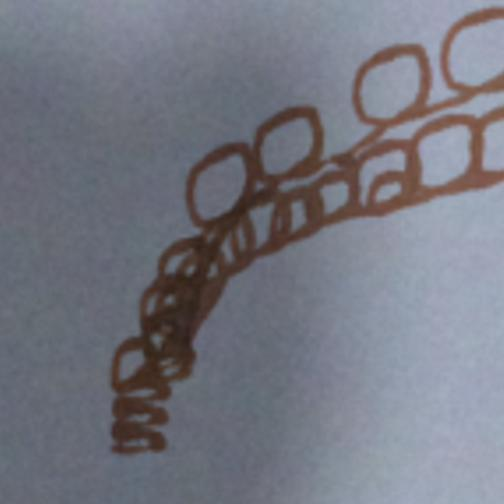

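Emit:
move(target=[0,0,0,0,0,0,1,0,0,-0.0826,0,-0.1424,0.267,-0.85], speed=0.5)

Emit:
execute_actions([
  [[0,0,0,0,0,0,1,0,0,0.0177,0,0.0184,0.0009,-0.85],[0,0,0,0,0,0,1,0,0,0.0192,0,0.0188,0.0018,-0.85],[0,0,0,0,0,0,1,0,0,0.0207,0,0.0192,0.0027,-0.85],[0,0,0,0,0,0,1,0,0,0.0222,0,0.0196,0.0036,-0.85],[0,0,0,0,0,0,1,0,0,0.0238,0,0.02,0.0045,-0.85],[0,0,0,0,0,0,1,0,0,0.0253,0,0.0203,0.0054,-0.85],[0,0,0,0,0,0,1,0,0,0.0268,0,0.0207,0.0063,-0.85],[0,0,0,0,0,0,1,0,0,0.0283,0,0.0211,0.0072,-0.85],[0,0,0,0,0,0,1,0,0,0.0298,0,0.0215,0.0081,-0.85],[0,0,0,0,0,0,1,0,0,0.0313,0,0.0219,0.009,-0.85],[0,0,0,0,0,0,1,0,0,0.0332,0,0.0244,0.0111,-0.85],[0,0,0,0,0,0,1,0,0,0.0351,0,0.0268,0.0114,-0.85],[0,0,0,0,0,0,1,0,0,0.0369,0,0.0292,0.0011,-0.85],[0,0,0,0,0,0,1,0,0,0.0389,0,0.032,0.0003,-0.85],[0,0,0,0,0,0,1,0,0,0.041,0,0.0348,-0.0009,-0.85]],
  [[0,0,0,0,0,0,1,0,0,0.0017,0,0.0023,-0.0014,-0.85],[0,0,0,0,0,0,1,0,0,0.0029,0,0.0039,-0.0028,-0.85],[0,0,0,0,0,0,1,0,0,0.0033,0,0.0045,-0.004,-0.85],[0,0,0,0,0,0,1,0,0,-0.0164,0,-0.0182,-0.0048,-0.85],[0,0,0,0,0,0,1,0,0,-0.0176,0,-0.0198,-0.005,-0.85],[0,0,0,0,0,0,1,0,0,-0.0193,0,-0.0221,0.0052,-0.85],[0,0,0,0,0,0,1,0,0,-0.0214,0,-0.0249,0.006,-0.85],[0,0,0,0,0,0,1,0,0,-0.0234,0,-0.0277,0.0072,-0.85],[0,0,0,0,0,0,1,0,0,-0.0252,0,-0.0301,0.0086,-0.85],[0,0,0,0,0,0,1,0,0,-0.0264,0,-0.0317,0.01,-0.85],[0,0,0,0,0,0,1,0,0,-0.0268,0,-0.0322,0.0112,-0.85],[0,0,0,0,0,0,1,0,0,-0.0071,0,-0.0096,0.0124,-0.85],[0,0,0,0,0,0,1,0,0,-0.0059,0,-0.008,0.0135,-0.85],[0,0,0,0,0,0,1,0,0,-0.0039,0,-0.0054,0.0147,-0.85],[0,0,0,0,0,0,1,0,0,-0.002,0,-0.0028,0.0158,-0.85]],
  [[0,0,0,0,0,0,1,0,0,0.002,0,0.0026,0.0008,-0.85],[0,0,0,0,0,0,1,0,0,0.004,0,0.0052,0.0011,-0.85],[0,0,0,0,0,0,1,0,0,0.0058,0,0.0076,-0.0092,-0.85],[0,0,0,0,0,0,1,0,0,0.0078,0,0.0104,-0.01,-0.85],[0,0,0,0,0,0,1,0,0,0.0099,0,0.0132,-0.0112,-0.85],[0,0,0,0,0,0,1,0,0,0.0116,0,0.0155,-0.0126,-0.85],[0,0,0,0,0,0,1,0,0,0.0128,0,0.0171,-0.014,-0.85],[0,0,0,0,0,0,1,0,0,0.0132,0,0.0177,-0.0152,-0.85],[0,0,0,0,0,0,1,0,0,-0.0065,0,-0.005,-0.016,-0.85],[0,0,0,0,0,0,1,0,0,-0.0077,0,-0.0066,-0.0162,-0.85],[0,0,0,0,0,0,1,0,0,-0.0094,0,-0.0089,-0.006,-0.85],[0,0,0,0,0,0,1,0,0,-0.0115,0,-0.0117,-0.0052,-0.85],[0,0,0,0,0,0,1,0,0,-0.0135,0,-0.0145,-0.004,-0.85],[0,0,0,0,0,0,1,0,0,-0.0153,0,-0.0169,-0.0026,-0.85],[0,0,0,0,0,0,1,0,0,-0.0165,0,-0.0185,-0.0012,-0.85]],
  [[0,0,0,0,0,0,1,0,0,-0.0004,0,-0.0005,0.0012,-0.85],[0,0,0,0,0,0,1,0,0,0.0193,0,0.0221,0.0021,-0.85],[0,0,0,0,0,0,1,0,0,0.0205,0,0.0237,0.0031,-0.85],[0,0,0,0,0,0,1,0,0,0.0227,0,0.0266,0.004,-0.85],[0,0,0,0,0,0,1,0,0,0.0249,0,0.0294,0.005,-0.85],[0,0,0,0,0,0,1,0,0,0.027,0,0.0323,0.0058,-0.85],[0,0,0,0,0,0,1,0,0,0.0292,0,0.0351,0.0061,-0.85],[0,0,0,0,0,0,1,0,0,0.031,0,0.0375,-0.0042,-0.85],[0,0,0,0,0,0,1,0,0,0.033,0,0.0403,-0.005,-0.85],[0,0,0,0,0,0,1,0,0,0.0351,0,0.0431,-0.0062,-0.85],[0,0,0,0,0,0,1,0,0,0.0368,0,0.0454,-0.0076,-0.85],[0,0,0,0,0,0,1,0,0,0.038,0,0.047,-0.009,-0.85],[0,0,0,0,0,0,1,0,0,0.0384,0,0.0476,-0.0102,-0.85],[0,0,0,0,0,0,1,0,0,0.0187,0,0.0249,-0.011,-0.85],[0,0,0,0,0,0,1,0,0,0.0175,0,0.0233,-0.0112,-0.85]],
  [[0,0,0,0,0,0,1,0,0,-0.0017,0,-0.0023,0.0102,-0.85],[0,0,0,0,0,0,1,0,0,-0.0038,0,-0.0051,0.011,-0.85],[0,0,0,0,0,0,1,0,0,-0.0058,0,-0.0079,0.0122,-0.85],[0,0,0,0,0,0,1,0,0,-0.0076,0,-0.0103,0.0136,-0.85],[0,0,0,0,0,0,1,0,0,-0.0088,0,-0.0119,0.015,-0.85],[0,0,0,0,0,0,1,0,0,-0.0092,0,-0.0124,0.0162,-0.85],[0,0,0,0,0,0,1,0,0,0.0105,0,0.0102,0.0171,-0.85],[0,0,0,0,0,0,1,0,0,0.0117,0,0.0118,0.018,-0.85],[0,0,0,0,0,0,1,0,0,0.0148,0,0.016,0.0188,-0.85],[0,0,0,0,0,0,1,0,0,0.018,0,0.0202,0.0197,-0.85],[0,0,0,0,0,0,1,0,0,0.0211,0,0.0244,0.0205,-0.85],[0,0,0,0,0,0,1,0,0,0.0242,0,0.0286,0.0208,-0.85],[0,0,0,0,0,0,1,0,0,0.026,0,0.031,0.0105,-0.85],[0,0,0,0,0,0,1,0,0,0.028,0,0.0338,0.0097,-0.85],[0,0,0,0,0,0,1,0,0,0.0301,0,0.0366,0.0085,-0.85]],
  [[0,0,0,0,0,0,1,0,0,0.0017,0,0.0023,-0.0014,-0.85],[0,0,0,0,0,0,1,0,0,0.0029,0,0.0039,-0.0028,-0.85],[0,0,0,0,0,0,1,0,0,0.0033,0,0.0045,-0.004,-0.85],[0,0,0,0,0,0,1,0,0,-0.0164,0,-0.0182,-0.0048,-0.85],[0,0,0,0,0,0,1,0,0,-0.0176,0,-0.0198,-0.005,-0.85],[0,0,0,0,0,0,1,0,0,-0.0193,0,-0.0221,0.0052,-0.85],[0,0,0,0,0,0,1,0,0,-0.0214,0,-0.0249,0.006,-0.85],[0,0,0,0,0,0,1,0,0,-0.0234,0,-0.0277,0.0072,-0.85],[0,0,0,0,0,0,1,0,0,-0.0252,0,-0.0301,0.0086,-0.85],[0,0,0,0,0,0,1,0,0,-0.0264,0,-0.0317,0.01,-0.85],[0,0,0,0,0,0,1,0,0,-0.0268,0,-0.0322,0.0112,-0.85],[0,0,0,0,0,0,1,0,0,-0.0071,0,-0.0096,0.0121,-0.85],[0,0,0,0,0,0,1,0,0,-0.0059,0,-0.008,0.013,-0.85],[0,0,0,0,0,0,1,0,0,-0.0036,0,-0.0049,0.0139,-0.85],[0,0,0,0,0,0,1,0,0,-0.0012,0,-0.0017,0.0148,-0.85]],
  [[0,0,0,0,0,0,1,0,0,0.0024,0,0.0032,0.0008,-0.85],[0,0,0,0,0,0,1,0,0,0.0047,0,0.0063,0.0011,-0.85],[0,0,0,0,0,0,1,0,0,0.0065,0,0.0087,-0.0092,-0.85],[0,0,0,0,0,0,1,0,0,0.0085,0,0.0115,-0.01,-0.85],[0,0,0,0,0,0,1,0,0,0.0106,0,0.0143,-0.0112,-0.85],[0,0,0,0,0,0,1,0,0,0.0123,0,0.0166,-0.0126,-0.85],[0,0,0,0,0,0,1,0,0,0.0135,0,0.0182,-0.014,-0.85],[0,0,0,0,0,0,1,0,0,0.0139,0,0.0188,-0.0152,-0.85],[0,0,0,0,0,0,1,0,0,-0.0058,0,-0.0039,-0.016,-0.85],[0,0,0,0,0,0,1,0,0,-0.007,0,-0.0055,-0.0162,-0.85],[0,0,0,0,0,0,1,0,0,-0.0087,0,-0.0078,-0.006,-0.85],[0,0,0,0,0,0,1,0,0,-0.0108,0,-0.0106,-0.0052,-0.85],[0,0,0,0,0,0,1,0,0,-0.0128,0,-0.0134,-0.004,-0.85],[0,0,0,0,0,0,1,0,0,-0.0146,0,-0.0158,-0.0026,-0.85],[0,0,0,0,0,0,1,0,0,-0.0158,0,-0.0174,-0.0012,-0.85]],
  [[0,0,0,0,0,0,1,0,0,-0.0004,0,-0.0005,0.0012,-0.85],[0,0,0,0,0,0,1,0,0,0.0193,0,0.0221,0.0022,-0.85],[0,0,0,0,0,0,1,0,0,0.0205,0,0.0237,0.0033,-0.85],[0,0,0,0,0,0,1,0,0,0.0229,0,0.027,0.0043,-0.85],[0,0,0,0,0,0,1,0,0,0.0253,0,0.0303,0.0053,-0.85],[0,0,0,0,0,0,1,0,0,0.0277,0,0.0335,0.0061,-0.85],[0,0,0,0,0,0,1,0,0,0.0301,0,0.0368,0.0064,-0.85],[0,0,0,0,0,0,1,0,0,0.0319,0,0.0392,-0.0039,-0.85],[0,0,0,0,0,0,1,0,0,0.0339,0,0.042,-0.0047,-0.85],[0,0,0,0,0,0,1,0,0,0.036,0,0.0448,-0.0059,-0.85],[0,0,0,0,0,0,1,0,0,0.0377,0,0.0471,-0.0073,-0.85],[0,0,0,0,0,0,1,0,0,0.0389,0,0.0487,-0.0087,-0.85],[0,0,0,0,0,0,1,0,0,0.0393,0,0.0493,-0.0099,-0.85],[0,0,0,0,0,0,1,0,0,0.0196,0,0.0266,-0.0107,-0.85],[0,0,0,0,0,0,1,0,0,0.0184,0,0.025,-0.0109,-0.85]],
  [[0,0,0,0,0,0,1,0,0,-0.0017,0,-0.0023,0.0102,-0.85],[0,0,0,0,0,0,1,0,0,-0.0038,0,-0.0051,0.011,-0.85],[0,0,0,0,0,0,1,0,0,-0.0058,0,-0.0079,0.0122,-0.85],[0,0,0,0,0,0,1,0,0,-0.0076,0,-0.0103,0.0136,-0.85],[0,0,0,0,0,0,1,0,0,-0.0088,0,-0.0119,0.015,-0.85],[0,0,0,0,0,0,1,0,0,-0.0092,0,-0.0124,0.0162,-0.85],[0,0,0,0,0,0,1,0,0,0.0105,0,0.0102,0.0171,-0.85],[0,0,0,0,0,0,1,0,0,0.0117,0,0.0118,0.018,-0.85],[0,0,0,0,0,0,1,0,0,0.0142,0,0.0152,0.0189,-0.85],[0,0,0,0,0,0,1,0,0,0.0167,0,0.0186,0.0198,-0.85],[0,0,0,0,0,0,1,0,0,0.0192,0,0.0221,0.0206,-0.85],[0,0,0,0,0,0,1,0,0,0.0217,0,0.0255,0.0209,-0.85],[0,0,0,0,0,0,1,0,0,0.0235,0,0.0279,0.0106,-0.85],[0,0,0,0,0,0,1,0,0,0.0255,0,0.0307,0.0098,-0.85],[0,0,0,0,0,0,1,0,0,0.0276,0,0.0335,0.0086,-0.85]],
  [[0,0,0,0,0,0,1,0,0,0.0017,0,0.0023,-0.0014,-0.85],[0,0,0,0,0,0,1,0,0,0.0029,0,0.0039,-0.0028,-0.85],[0,0,0,0,0,0,1,0,0,0.0033,0,0.0045,-0.004,-0.85],[0,0,0,0,0,0,1,0,0,-0.0164,0,-0.0182,-0.0048,-0.85],[0,0,0,0,0,0,1,0,0,-0.0176,0,-0.0198,-0.005,-0.85],[0,0,0,0,0,0,1,0,0,-0.0193,0,-0.0221,0.0052,-0.85],[0,0,0,0,0,0,1,0,0,-0.0214,0,-0.0249,0.006,-0.85],[0,0,0,0,0,0,1,0,0,-0.0234,0,-0.0277,0.0072,-0.85],[0,0,0,0,0,0,1,0,0,-0.0252,0,-0.0301,0.0086,-0.85],[0,0,0,0,0,0,1,0,0,-0.0264,0,-0.0317,0.01,-0.85],[0,0,0,0,0,0,1,0,0,-0.0268,0,-0.0322,0.0112,-0.85],[0,0,0,0,0,0,1,0,0,-0.0071,0,-0.0096,0.0122,-0.85],[0,0,0,0,0,0,1,0,0,-0.0059,0,-0.008,0.0132,-0.85],[0,0,0,0,0,0,1,0,0,-0.0037,0,-0.0049,0.0142,-0.85],[0,0,0,0,0,0,1,0,0,-0.0015,0,-0.0018,0.0152,-0.85]],
  [[0,0,0,0,0,0,1,0,0,0.0022,0,0.0031,0.0008,-0.85],[0,0,0,0,0,0,1,0,0,0.0045,0,0.0062,0.0011,-0.85],[0,0,0,0,0,0,1,0,0,0.0063,0,0.0086,-0.0092,-0.85],[0,0,0,0,0,0,1,0,0,0.0083,0,0.0114,-0.01,-0.85],[0,0,0,0,0,0,1,0,0,0.0104,0,0.0142,-0.0112,-0.85],[0,0,0,0,0,0,1,0,0,0.0121,0,0.0165,-0.0126,-0.85],[0,0,0,0,0,0,1,0,0,0.0133,0,0.0181,-0.014,-0.85],[0,0,0,0,0,0,1,0,0,0.0137,0,0.0187,-0.0152,-0.85],[0,0,0,0,0,0,1,0,0,-0.006,0,-0.004,-0.016,-0.85],[0,0,0,0,0,0,1,0,0,-0.0072,0,-0.0056,-0.0162,-0.85],[0,0,0,0,0,0,1,0,0,-0.0089,0,-0.0079,-0.006,-0.85],[0,0,0,0,0,0,1,0,0,-0.011,0,-0.0107,-0.0052,-0.85],[0,0,0,0,0,0,1,0,0,-0.013,0,-0.0135,-0.004,-0.85],[0,0,0,0,0,0,1,0,0,-0.0148,0,-0.0159,-0.0026,-0.85],[0,0,0,0,0,0,1,0,0,-0.016,0,-0.0175,-0.0012,-0.85]],
  [[0,0,0,0,0,0,1,0,0,-0.0004,0,-0.0005,0.0012,-0.85],[0,0,0,0,0,0,1,0,0,0.0193,0,0.0221,0.0019,-0.85],[0,0,0,0,0,0,1,0,0,0.0205,0,0.0237,0.0026,-0.85],[0,0,0,0,0,0,1,0,0,0.0228,0,0.0269,0.0033,-0.85],[0,0,0,0,0,0,1,0,0,0.0251,0,0.0301,0.004,-0.85],[0,0,0,0,0,0,1,0,0,0.0274,0,0.0333,0.0048,-0.85],[0,0,0,0,0,0,1,0,0,0.0297,0,0.0365,0.0051,-0.85],[0,0,0,0,0,0,1,0,0,0.0315,0,0.0389,-0.0052,-0.85],[0,0,0,0,0,0,1,0,0,0.0335,0,0.0417,-0.006,-0.85],[0,0,0,0,0,0,1,0,0,0.0356,0,0.0445,-0.0072,-0.85],[0,0,0,0,0,0,1,0,0,0.0373,0,0.0468,-0.0086,-0.85],[0,0,0,0,0,0,1,0,0,0.0385,0,0.0484,-0.01,-0.85],[0,0,0,0,0,0,1,0,0,0.0389,0,0.049,-0.0112,-0.85],[0,0,0,0,0,0,1,0,0,0.0192,0,0.0263,-0.012,-0.85],[0,0,0,0,0,0,1,0,0,0.018,0,0.0247,-0.0122,-0.85]],
  [[0,0,0,0,0,0,1,0,0,-0.0017,0,-0.0023,0.0102,-0.85],[0,0,0,0,0,0,1,0,0,-0.0038,0,-0.0051,0.011,-0.85],[0,0,0,0,0,0,1,0,0,-0.0058,0,-0.0079,0.0122,-0.85],[0,0,0,0,0,0,1,0,0,-0.0076,0,-0.0103,0.0136,-0.85],[0,0,0,0,0,0,1,0,0,-0.0088,0,-0.0119,0.015,-0.85],[0,0,0,0,0,0,1,0,0,-0.0092,0,-0.0124,0.0162,-0.85],[0,0,0,0,0,0,1,0,0,0.0105,0,0.0102,0.0162,-0.85],[0,0,0,0,0,0,1,0,0,0.0117,0,0.0118,0.0163,-0.85],[0,0,0,0,0,0,1,0,0,0.0145,0,0.0157,0.0163,-0.85],[0,0,0,0,0,0,1,0,0,0.0172,0,0.0195,0.0164,-0.85],[0,0,0,0,0,0,1,0,0,0.02,0,0.0234,0.0172,-0.85],[0,0,0,0,0,0,1,0,0,0.0227,0,0.0272,0.0175,-0.85],[0,0,0,0,0,0,1,0,0,0.0245,0,0.0296,0.0072,-0.85],[0,0,0,0,0,0,1,0,0,0.0265,0,0.0324,0.0064,-0.85],[0,0,0,0,0,0,1,0,0,0.0286,0,0.0352,0.0052,-0.85]],
  [[0,0,0,0,0,0,1,0,0,0.0017,0,0.0023,-0.0014,-0.85],[0,0,0,0,0,0,1,0,0,0.0029,0,0.0039,-0.0028,-0.85],[0,0,0,0,0,0,1,0,0,0.0033,0,0.0045,-0.004,-0.85],[0,0,0,0,0,0,1,0,0,-0.0164,0,-0.0182,-0.0048,-0.85],[0,0,0,0,0,0,1,0,0,-0.0176,0,-0.0198,-0.005,-0.85],[0,0,0,0,0,0,1,0,0,-0.0193,0,-0.0221,0.0052,-0.85],[0,0,0,0,0,0,1,0,0,-0.0214,0,-0.0249,0.006,-0.85],[0,0,0,0,0,0,1,0,0,-0.0234,0,-0.0277,0.0072,-0.85],[0,0,0,0,0,0,1,0,0,-0.0252,0,-0.0301,0.0086,-0.85],[0,0,0,0,0,0,1,0,0,-0.0264,0,-0.0317,0.01,-0.85],[0,0,0,0,0,0,1,0,0,-0.0268,0,-0.0322,0.0112,-0.85],[0,0,0,0,0,0,1,0,0,-0.0071,0,-0.0096,0.0112,-0.85],[0,0,0,0,0,0,1,0,0,-0.0059,0,-0.008,0.0112,-0.85],[0,0,0,0,0,0,1,0,0,-0.0252,0,-0.008,0.0112,-0.85],[0,0,0,0,0,0,1,0,0,-0.0282,0,-0.008,0.0112,-0.85]],
  [[0,0,0,0,0,0,1,0,0,-0.003,0,0,0,-0.85],[0,0,0,0,0,0,1,0,0,-0.006,0,0,0,-0.85],[0,0,0,0,0,0,1,0,0,-0.009,0,0,0,-0.85],[0,0,0,0,0,0,1,0,0,-0.012,0,0,0,-0.85],[0,0,0,0,0,0,1,0,0,-0.015,0,0,0,-0.85],[0,0,0,0,0,0,1,0,0,-0.018,0,0,0,-0.85]],
])

Emit:
move(target=[0,0,0,0,0,0,1,0,0,0,0,0,-0.3,-0.85], speed=0.7, cameras=["cam_above"])

Emit:
zoom_image(camera="cam_above", region=[220, 280, 330, 370])

Scene clock: 272.73 s.
left_arm: end_effector_position=(+0.3943, +0.3349, +0.1104) grip_measured=+1.000 grip_effort_nm=0.00 end_effector_quat_wxyz=(+0.619, -0.006, +0.785, +0.003) | right_arm: end_effector_position=(+0.3085, +0.0558, +0.0667) grip_measured=-0.655 grip_effort_nm=-1.03 end_effector_quat_wxyz=(+0.483, -0.366, +0.761, +0.233)
Joint names: [wrist pitch, wrist roll, shoulder, wrist yaw, elbow, waist]
Joint positions: left_arm=[1.014 -0.014 1.582 -0.052 0.332 -0.05 0.094] | right_arm=[0.67 0.001 1.933 0 0.826 0.913 0.016]
Joint torques (N m): left_arm=[1.71 0.05 -6.43 -0.06 5.26 -0.05] | right_arm=[1.69 -0.02 -9.88 0 4.64 -0.65]
Heat: left arm: 43 °C; right arm: 44 °C.
Joint targets: left_arm=[1.021 -0.015 1.574 -0.052 0.340 -0.050] | right_arm=[0.680 0.000 1.896 0.000 0.820 0.906]
move: off_target (right_arm); right_arm: the shoulder is farthest, 0.037 rad from its target

Scene clock: 280.43 s.
left_arm: end_effector_position=(+0.3943, +0.3349, +0.1104) grip_measured=+1.000 grip_effort_nm=0.00 end_effector_quat_wxyz=(+0.619, -0.006, +0.785, +0.003) | right_arm: end_effector_position=(+0.3174, +0.1383, +0.0886) grip_measured=-0.655 grip_effort_nm=-1.03 end_effector_quat_wxyz=(+0.513, -0.380, +0.720, +0.270)
Joint names: [wrist pitch, wrist roll, shoulder, wrist yaw, elbow, waist]
Joint positions: left_arm=[1.014 -0.014 1.582 -0.052 0.332 -0.05 0.094] | right_arm=[0.67 0 2.113 0.005 1.111 0.992 0.016]
Joint torques (N m): left_arm=[1.67 0.03 -6.42 -0.02 5.33 0.03] | right_arm=[1.72 -0.01 -11.26 -0.05 8.54 0.29]
Heat: left arm: 43 °C; right arm: 43 °C.
Joint targets: left_arm=[1.021 -0.015 1.574 -0.052 0.340 -0.050] | right_arm=[0.680 0.000 2.078 0.000 1.143 0.996]
Step readings (joint positions of left_arm | right_arm):
0: [1.014 -0.014 1.582 -0.052 0.332 -0.050] | [0.670 0.001 1.933 0.000 0.826 0.913]
1: [1.014 -0.014 1.582 -0.052 0.332 -0.050] | [0.670 0.001 1.933 0.000 0.826 0.913]
2: [1.014 -0.014 1.582 -0.052 0.332 -0.050] | [0.670 0.001 1.933 0.000 0.825 0.913]
4: [1.014 -0.014 1.582 -0.052 0.332 -0.050] | [0.670 0.001 1.936 0.000 0.827 0.913]
8: [1.014 -0.014 1.582 -0.052 0.332 -0.050] | [0.670 0.001 1.947 0.000 0.834 0.913]
15: [1.014 -0.014 1.582 -0.052 0.332 -0.050] | [0.671 0.001 1.970 0.001 0.860 0.913]
16: [1.014 -0.014 1.582 -0.052 0.332 -0.050] | [0.671 0.001 1.975 0.001 0.866 0.913]
17: [1.014 -0.014 1.582 -0.052 0.332 -0.050] | [0.671 0.001 1.979 0.001 0.871 0.911]
19: [1.014 -0.014 1.582 -0.052 0.332 -0.050] | [0.671 0.001 1.983 0.001 0.876 0.907]
23: [1.014 -0.014 1.582 -0.052 0.332 -0.050] | [0.676 0.001 1.972 0.001 0.859 0.909]
30: [1.014 -0.014 1.582 -0.052 0.332 -0.050] | [0.676 0.001 1.966 0.002 0.853 0.926]
31: [1.014 -0.014 1.582 -0.052 0.332 -0.050] | [0.676 0.001 1.971 0.002 0.859 0.929]
32: [1.014 -0.014 1.582 -0.052 0.332 -0.050] | [0.676 0.001 1.976 0.002 0.864 0.932]
34: [1.014 -0.014 1.582 -0.052 0.332 -0.050] | [0.676 0.001 1.984 0.002 0.876 0.927]
38: [1.014 -0.014 1.582 -0.052 0.332 -0.050] | [0.676 0.001 2.001 0.001 0.897 0.921]
45: [1.014 -0.014 1.582 -0.052 0.332 -0.050] | [0.678 0.001 1.982 0.003 0.871 0.920]
46: [1.014 -0.014 1.582 -0.052 0.332 -0.050] | [0.678 0.001 1.978 0.003 0.866 0.923]
47: [1.014 -0.014 1.582 -0.052 0.332 -0.050] | [0.678 0.001 1.978 0.003 0.865 0.926]
49: [1.014 -0.014 1.582 -0.052 0.332 -0.050] | [0.678 0.001 1.981 0.003 0.871 0.933]
53: [1.014 -0.014 1.582 -0.052 0.332 -0.050] | [0.678 0.001 1.999 0.003 0.895 0.939]
60: [1.014 -0.014 1.582 -0.052 0.332 -0.050] | [0.678 0.001 2.020 0.002 0.921 0.923]
61: [1.014 -0.014 1.582 -0.052 0.332 -0.050] | [0.678 0.001 2.018 0.002 0.917 0.924]
62: [1.014 -0.014 1.582 -0.052 0.332 -0.050] | [0.679 0.001 2.014 0.002 0.912 0.926]
64: [1.014 -0.014 1.582 -0.052 0.332 -0.050] | [0.679 0.001 2.005 0.003 0.901 0.927]
68: [1.014 -0.014 1.582 -0.052 0.332 -0.050] | [0.679 0.001 1.998 0.003 0.892 0.938]
75: [1.014 -0.014 1.582 -0.052 0.332 -0.050] | [0.679 0.001 2.037 0.003 0.944 0.943]
76: [1.014 -0.014 1.582 -0.052 0.332 -0.050] | [0.679 0.001 2.042 0.003 0.950 0.943]
77: [1.014 -0.014 1.582 -0.052 0.332 -0.050] | [0.679 0.001 2.045 0.003 0.955 0.940]
79: [1.014 -0.014 1.582 -0.052 0.332 -0.050] | [0.679 0.001 2.049 0.003 0.961 0.934]
83: [1.014 -0.014 1.582 -0.052 0.332 -0.050] | [0.680 0.001 2.039 0.003 0.944 0.934]
90: [1.014 -0.014 1.582 -0.052 0.332 -0.050] | [0.680 0.001 2.032 0.004 0.937 0.951]
91: [1.014 -0.014 1.582 -0.052 0.332 -0.050] | [0.680 0.001 2.037 0.004 0.944 0.955]
92: [1.014 -0.014 1.582 -0.052 0.332 -0.050] | [0.680 0.001 2.043 0.004 0.951 0.956]
94: [1.014 -0.014 1.582 -0.052 0.332 -0.050] | [0.680 0.001 2.053 0.004 0.965 0.952]
98: [1.014 -0.014 1.582 -0.052 0.332 -0.050] | [0.680 0.001 2.069 0.003 0.987 0.946]
105: [1.014 -0.014 1.582 -0.052 0.332 -0.050] | [0.680 0.001 2.052 0.004 0.961 0.944]
106: [1.014 -0.014 1.582 -0.052 0.332 -0.050] | [0.680 0.001 2.048 0.004 0.956 0.947]
107: [1.014 -0.014 1.582 -0.052 0.332 -0.050] | [0.680 0.001 2.047 0.004 0.955 0.950]
109: [1.014 -0.014 1.582 -0.052 0.332 -0.050] | [0.680 0.001 2.050 0.004 0.961 0.957]
113: [1.014 -0.014 1.582 -0.052 0.332 -0.050] | [0.680 0.001 2.069 0.004 0.987 0.965]
120: [1.014 -0.014 1.582 -0.052 0.332 -0.050] | [0.680 0.001 2.091 0.003 1.015 0.948]
121: [1.014 -0.014 1.582 -0.052 0.332 -0.050] | [0.681 0.001 2.089 0.003 1.011 0.948]
122: [1.014 -0.014 1.582 -0.052 0.332 -0.050] | [0.681 0.001 2.086 0.003 1.007 0.951]
124: [1.014 -0.014 1.582 -0.052 0.332 -0.050] | [0.681 0.001 2.077 0.005 0.995 0.951]
128: [1.014 -0.014 1.582 -0.052 0.332 -0.050] | [0.681 0.001 2.070 0.005 0.987 0.963]
135: [1.014 -0.014 1.582 -0.052 0.332 -0.050] | [0.681 0.001 2.101 0.004 1.029 0.969]
136: [1.014 -0.014 1.582 -0.052 0.332 -0.050] | [0.681 0.001 2.106 0.003 1.036 0.969]
137: [1.014 -0.014 1.582 -0.052 0.332 -0.050] | [0.681 0.001 2.110 0.003 1.041 0.966]
139: [1.014 -0.014 1.582 -0.052 0.332 -0.050] | [0.681 0.001 2.114 0.003 1.047 0.959]
143: [1.014 -0.014 1.582 -0.052 0.332 -0.050] | [0.682 0.001 2.105 0.004 1.032 0.959]
150: [1.014 -0.014 1.582 -0.052 0.332 -0.050] | [0.682 0.001 2.098 0.005 1.025 0.977]
151: [1.014 -0.014 1.582 -0.052 0.332 -0.050] | [0.682 0.001 2.102 0.005 1.031 0.980]
152: [1.014 -0.014 1.582 -0.052 0.332 -0.050] | [0.682 0.001 2.107 0.005 1.037 0.982]
154: [1.014 -0.014 1.582 -0.052 0.332 -0.050] | [0.682 0.001 2.116 0.005 1.051 0.979]
158: [1.014 -0.014 1.582 -0.052 0.332 -0.050] | [0.682 0.001 2.133 0.003 1.072 0.972]
165: [1.014 -0.014 1.582 -0.052 0.332 -0.050] | [0.682 0.001 2.117 0.004 1.049 0.970]
166: [1.014 -0.014 1.582 -0.052 0.332 -0.050] | [0.682 0.001 2.113 0.004 1.044 0.973]
167: [1.014 -0.014 1.582 -0.052 0.332 -0.050] | [0.682 0.001 2.113 0.004 1.043 0.976]
169: [1.014 -0.014 1.582 -0.052 0.332 -0.050] | [0.682 0.001 2.115 0.004 1.049 0.982]
173: [1.014 -0.014 1.582 -0.052 0.332 -0.050] | [0.682 0.001 2.132 0.004 1.072 0.988]
180: [1.014 -0.014 1.582 -0.052 0.332 -0.050] | [0.682 0.001 2.153 0.003 1.099 0.972]
181: [1.014 -0.014 1.582 -0.052 0.332 -0.050] | [0.682 0.001 2.152 0.003 1.096 0.971]
182: [1.014 -0.014 1.582 -0.052 0.332 -0.050] | [0.683 0.001 2.150 0.003 1.093 0.974]
184: [1.014 -0.014 1.582 -0.052 0.332 -0.050] | [0.683 0.001 2.142 0.005 1.082 0.974]
The list stops here: 12 later lines are left out.

Scene clock: 282.17 s.
left_arm: end_effector_position=(+0.3943, +0.3349, +0.1104) grip_measured=+1.000 grip_effort_nm=0.00 end_effector_quat_wxyz=(+0.619, -0.006, +0.785, +0.003) | right_arm: end_effector_position=(+0.5433, -0.1633, +0.0886) grip_measured=-0.655 grip_effort_nm=-1.03 end_effector_quat_wxyz=(+0.574, -0.123, +0.805, +0.086)
Joint names: [wrist pitch, wrist roll, shoulder, wrist yaw, elbow, waist]
Joint positions: left_arm=[1.014 -0.014 1.582 -0.052 0.332 -0.05 0.094] | right_arm=[0.67 0 2.113 0.008 1.111 0.326 0.016]
Joint torques (N m): left_arm=[1.68 0.04 -6.53 -0.03 5.19 0.02] | right_arm=[1.73 -0.01 -11.28 -0.08 8.57 0.38]
Heat: left arm: 43 °C; right arm: 44 °C.
Joint targets: left_arm=[1.021 -0.015 1.574 -0.052 0.340 -0.050] | right_arm=[0.680 0.000 2.078 0.000 1.143 0.329]
move: done
Images, in order (width x height): cam_above 672x504.

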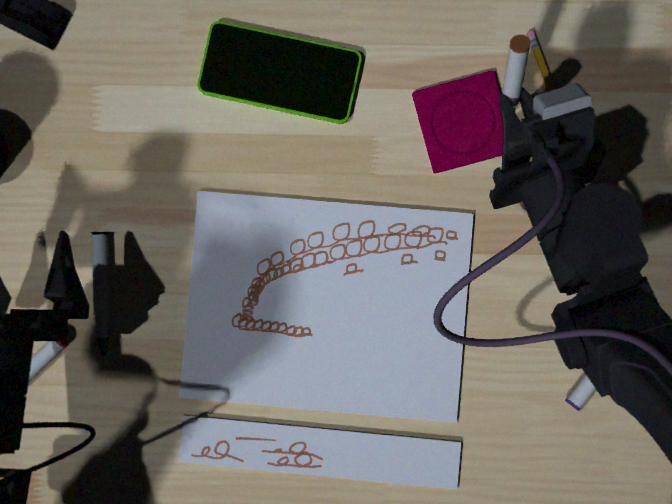

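Scaled by 4.582 from the camera's 672x504 image, which has a finer 960x720 frame.

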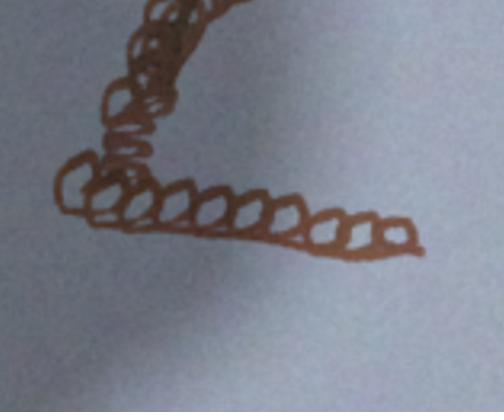

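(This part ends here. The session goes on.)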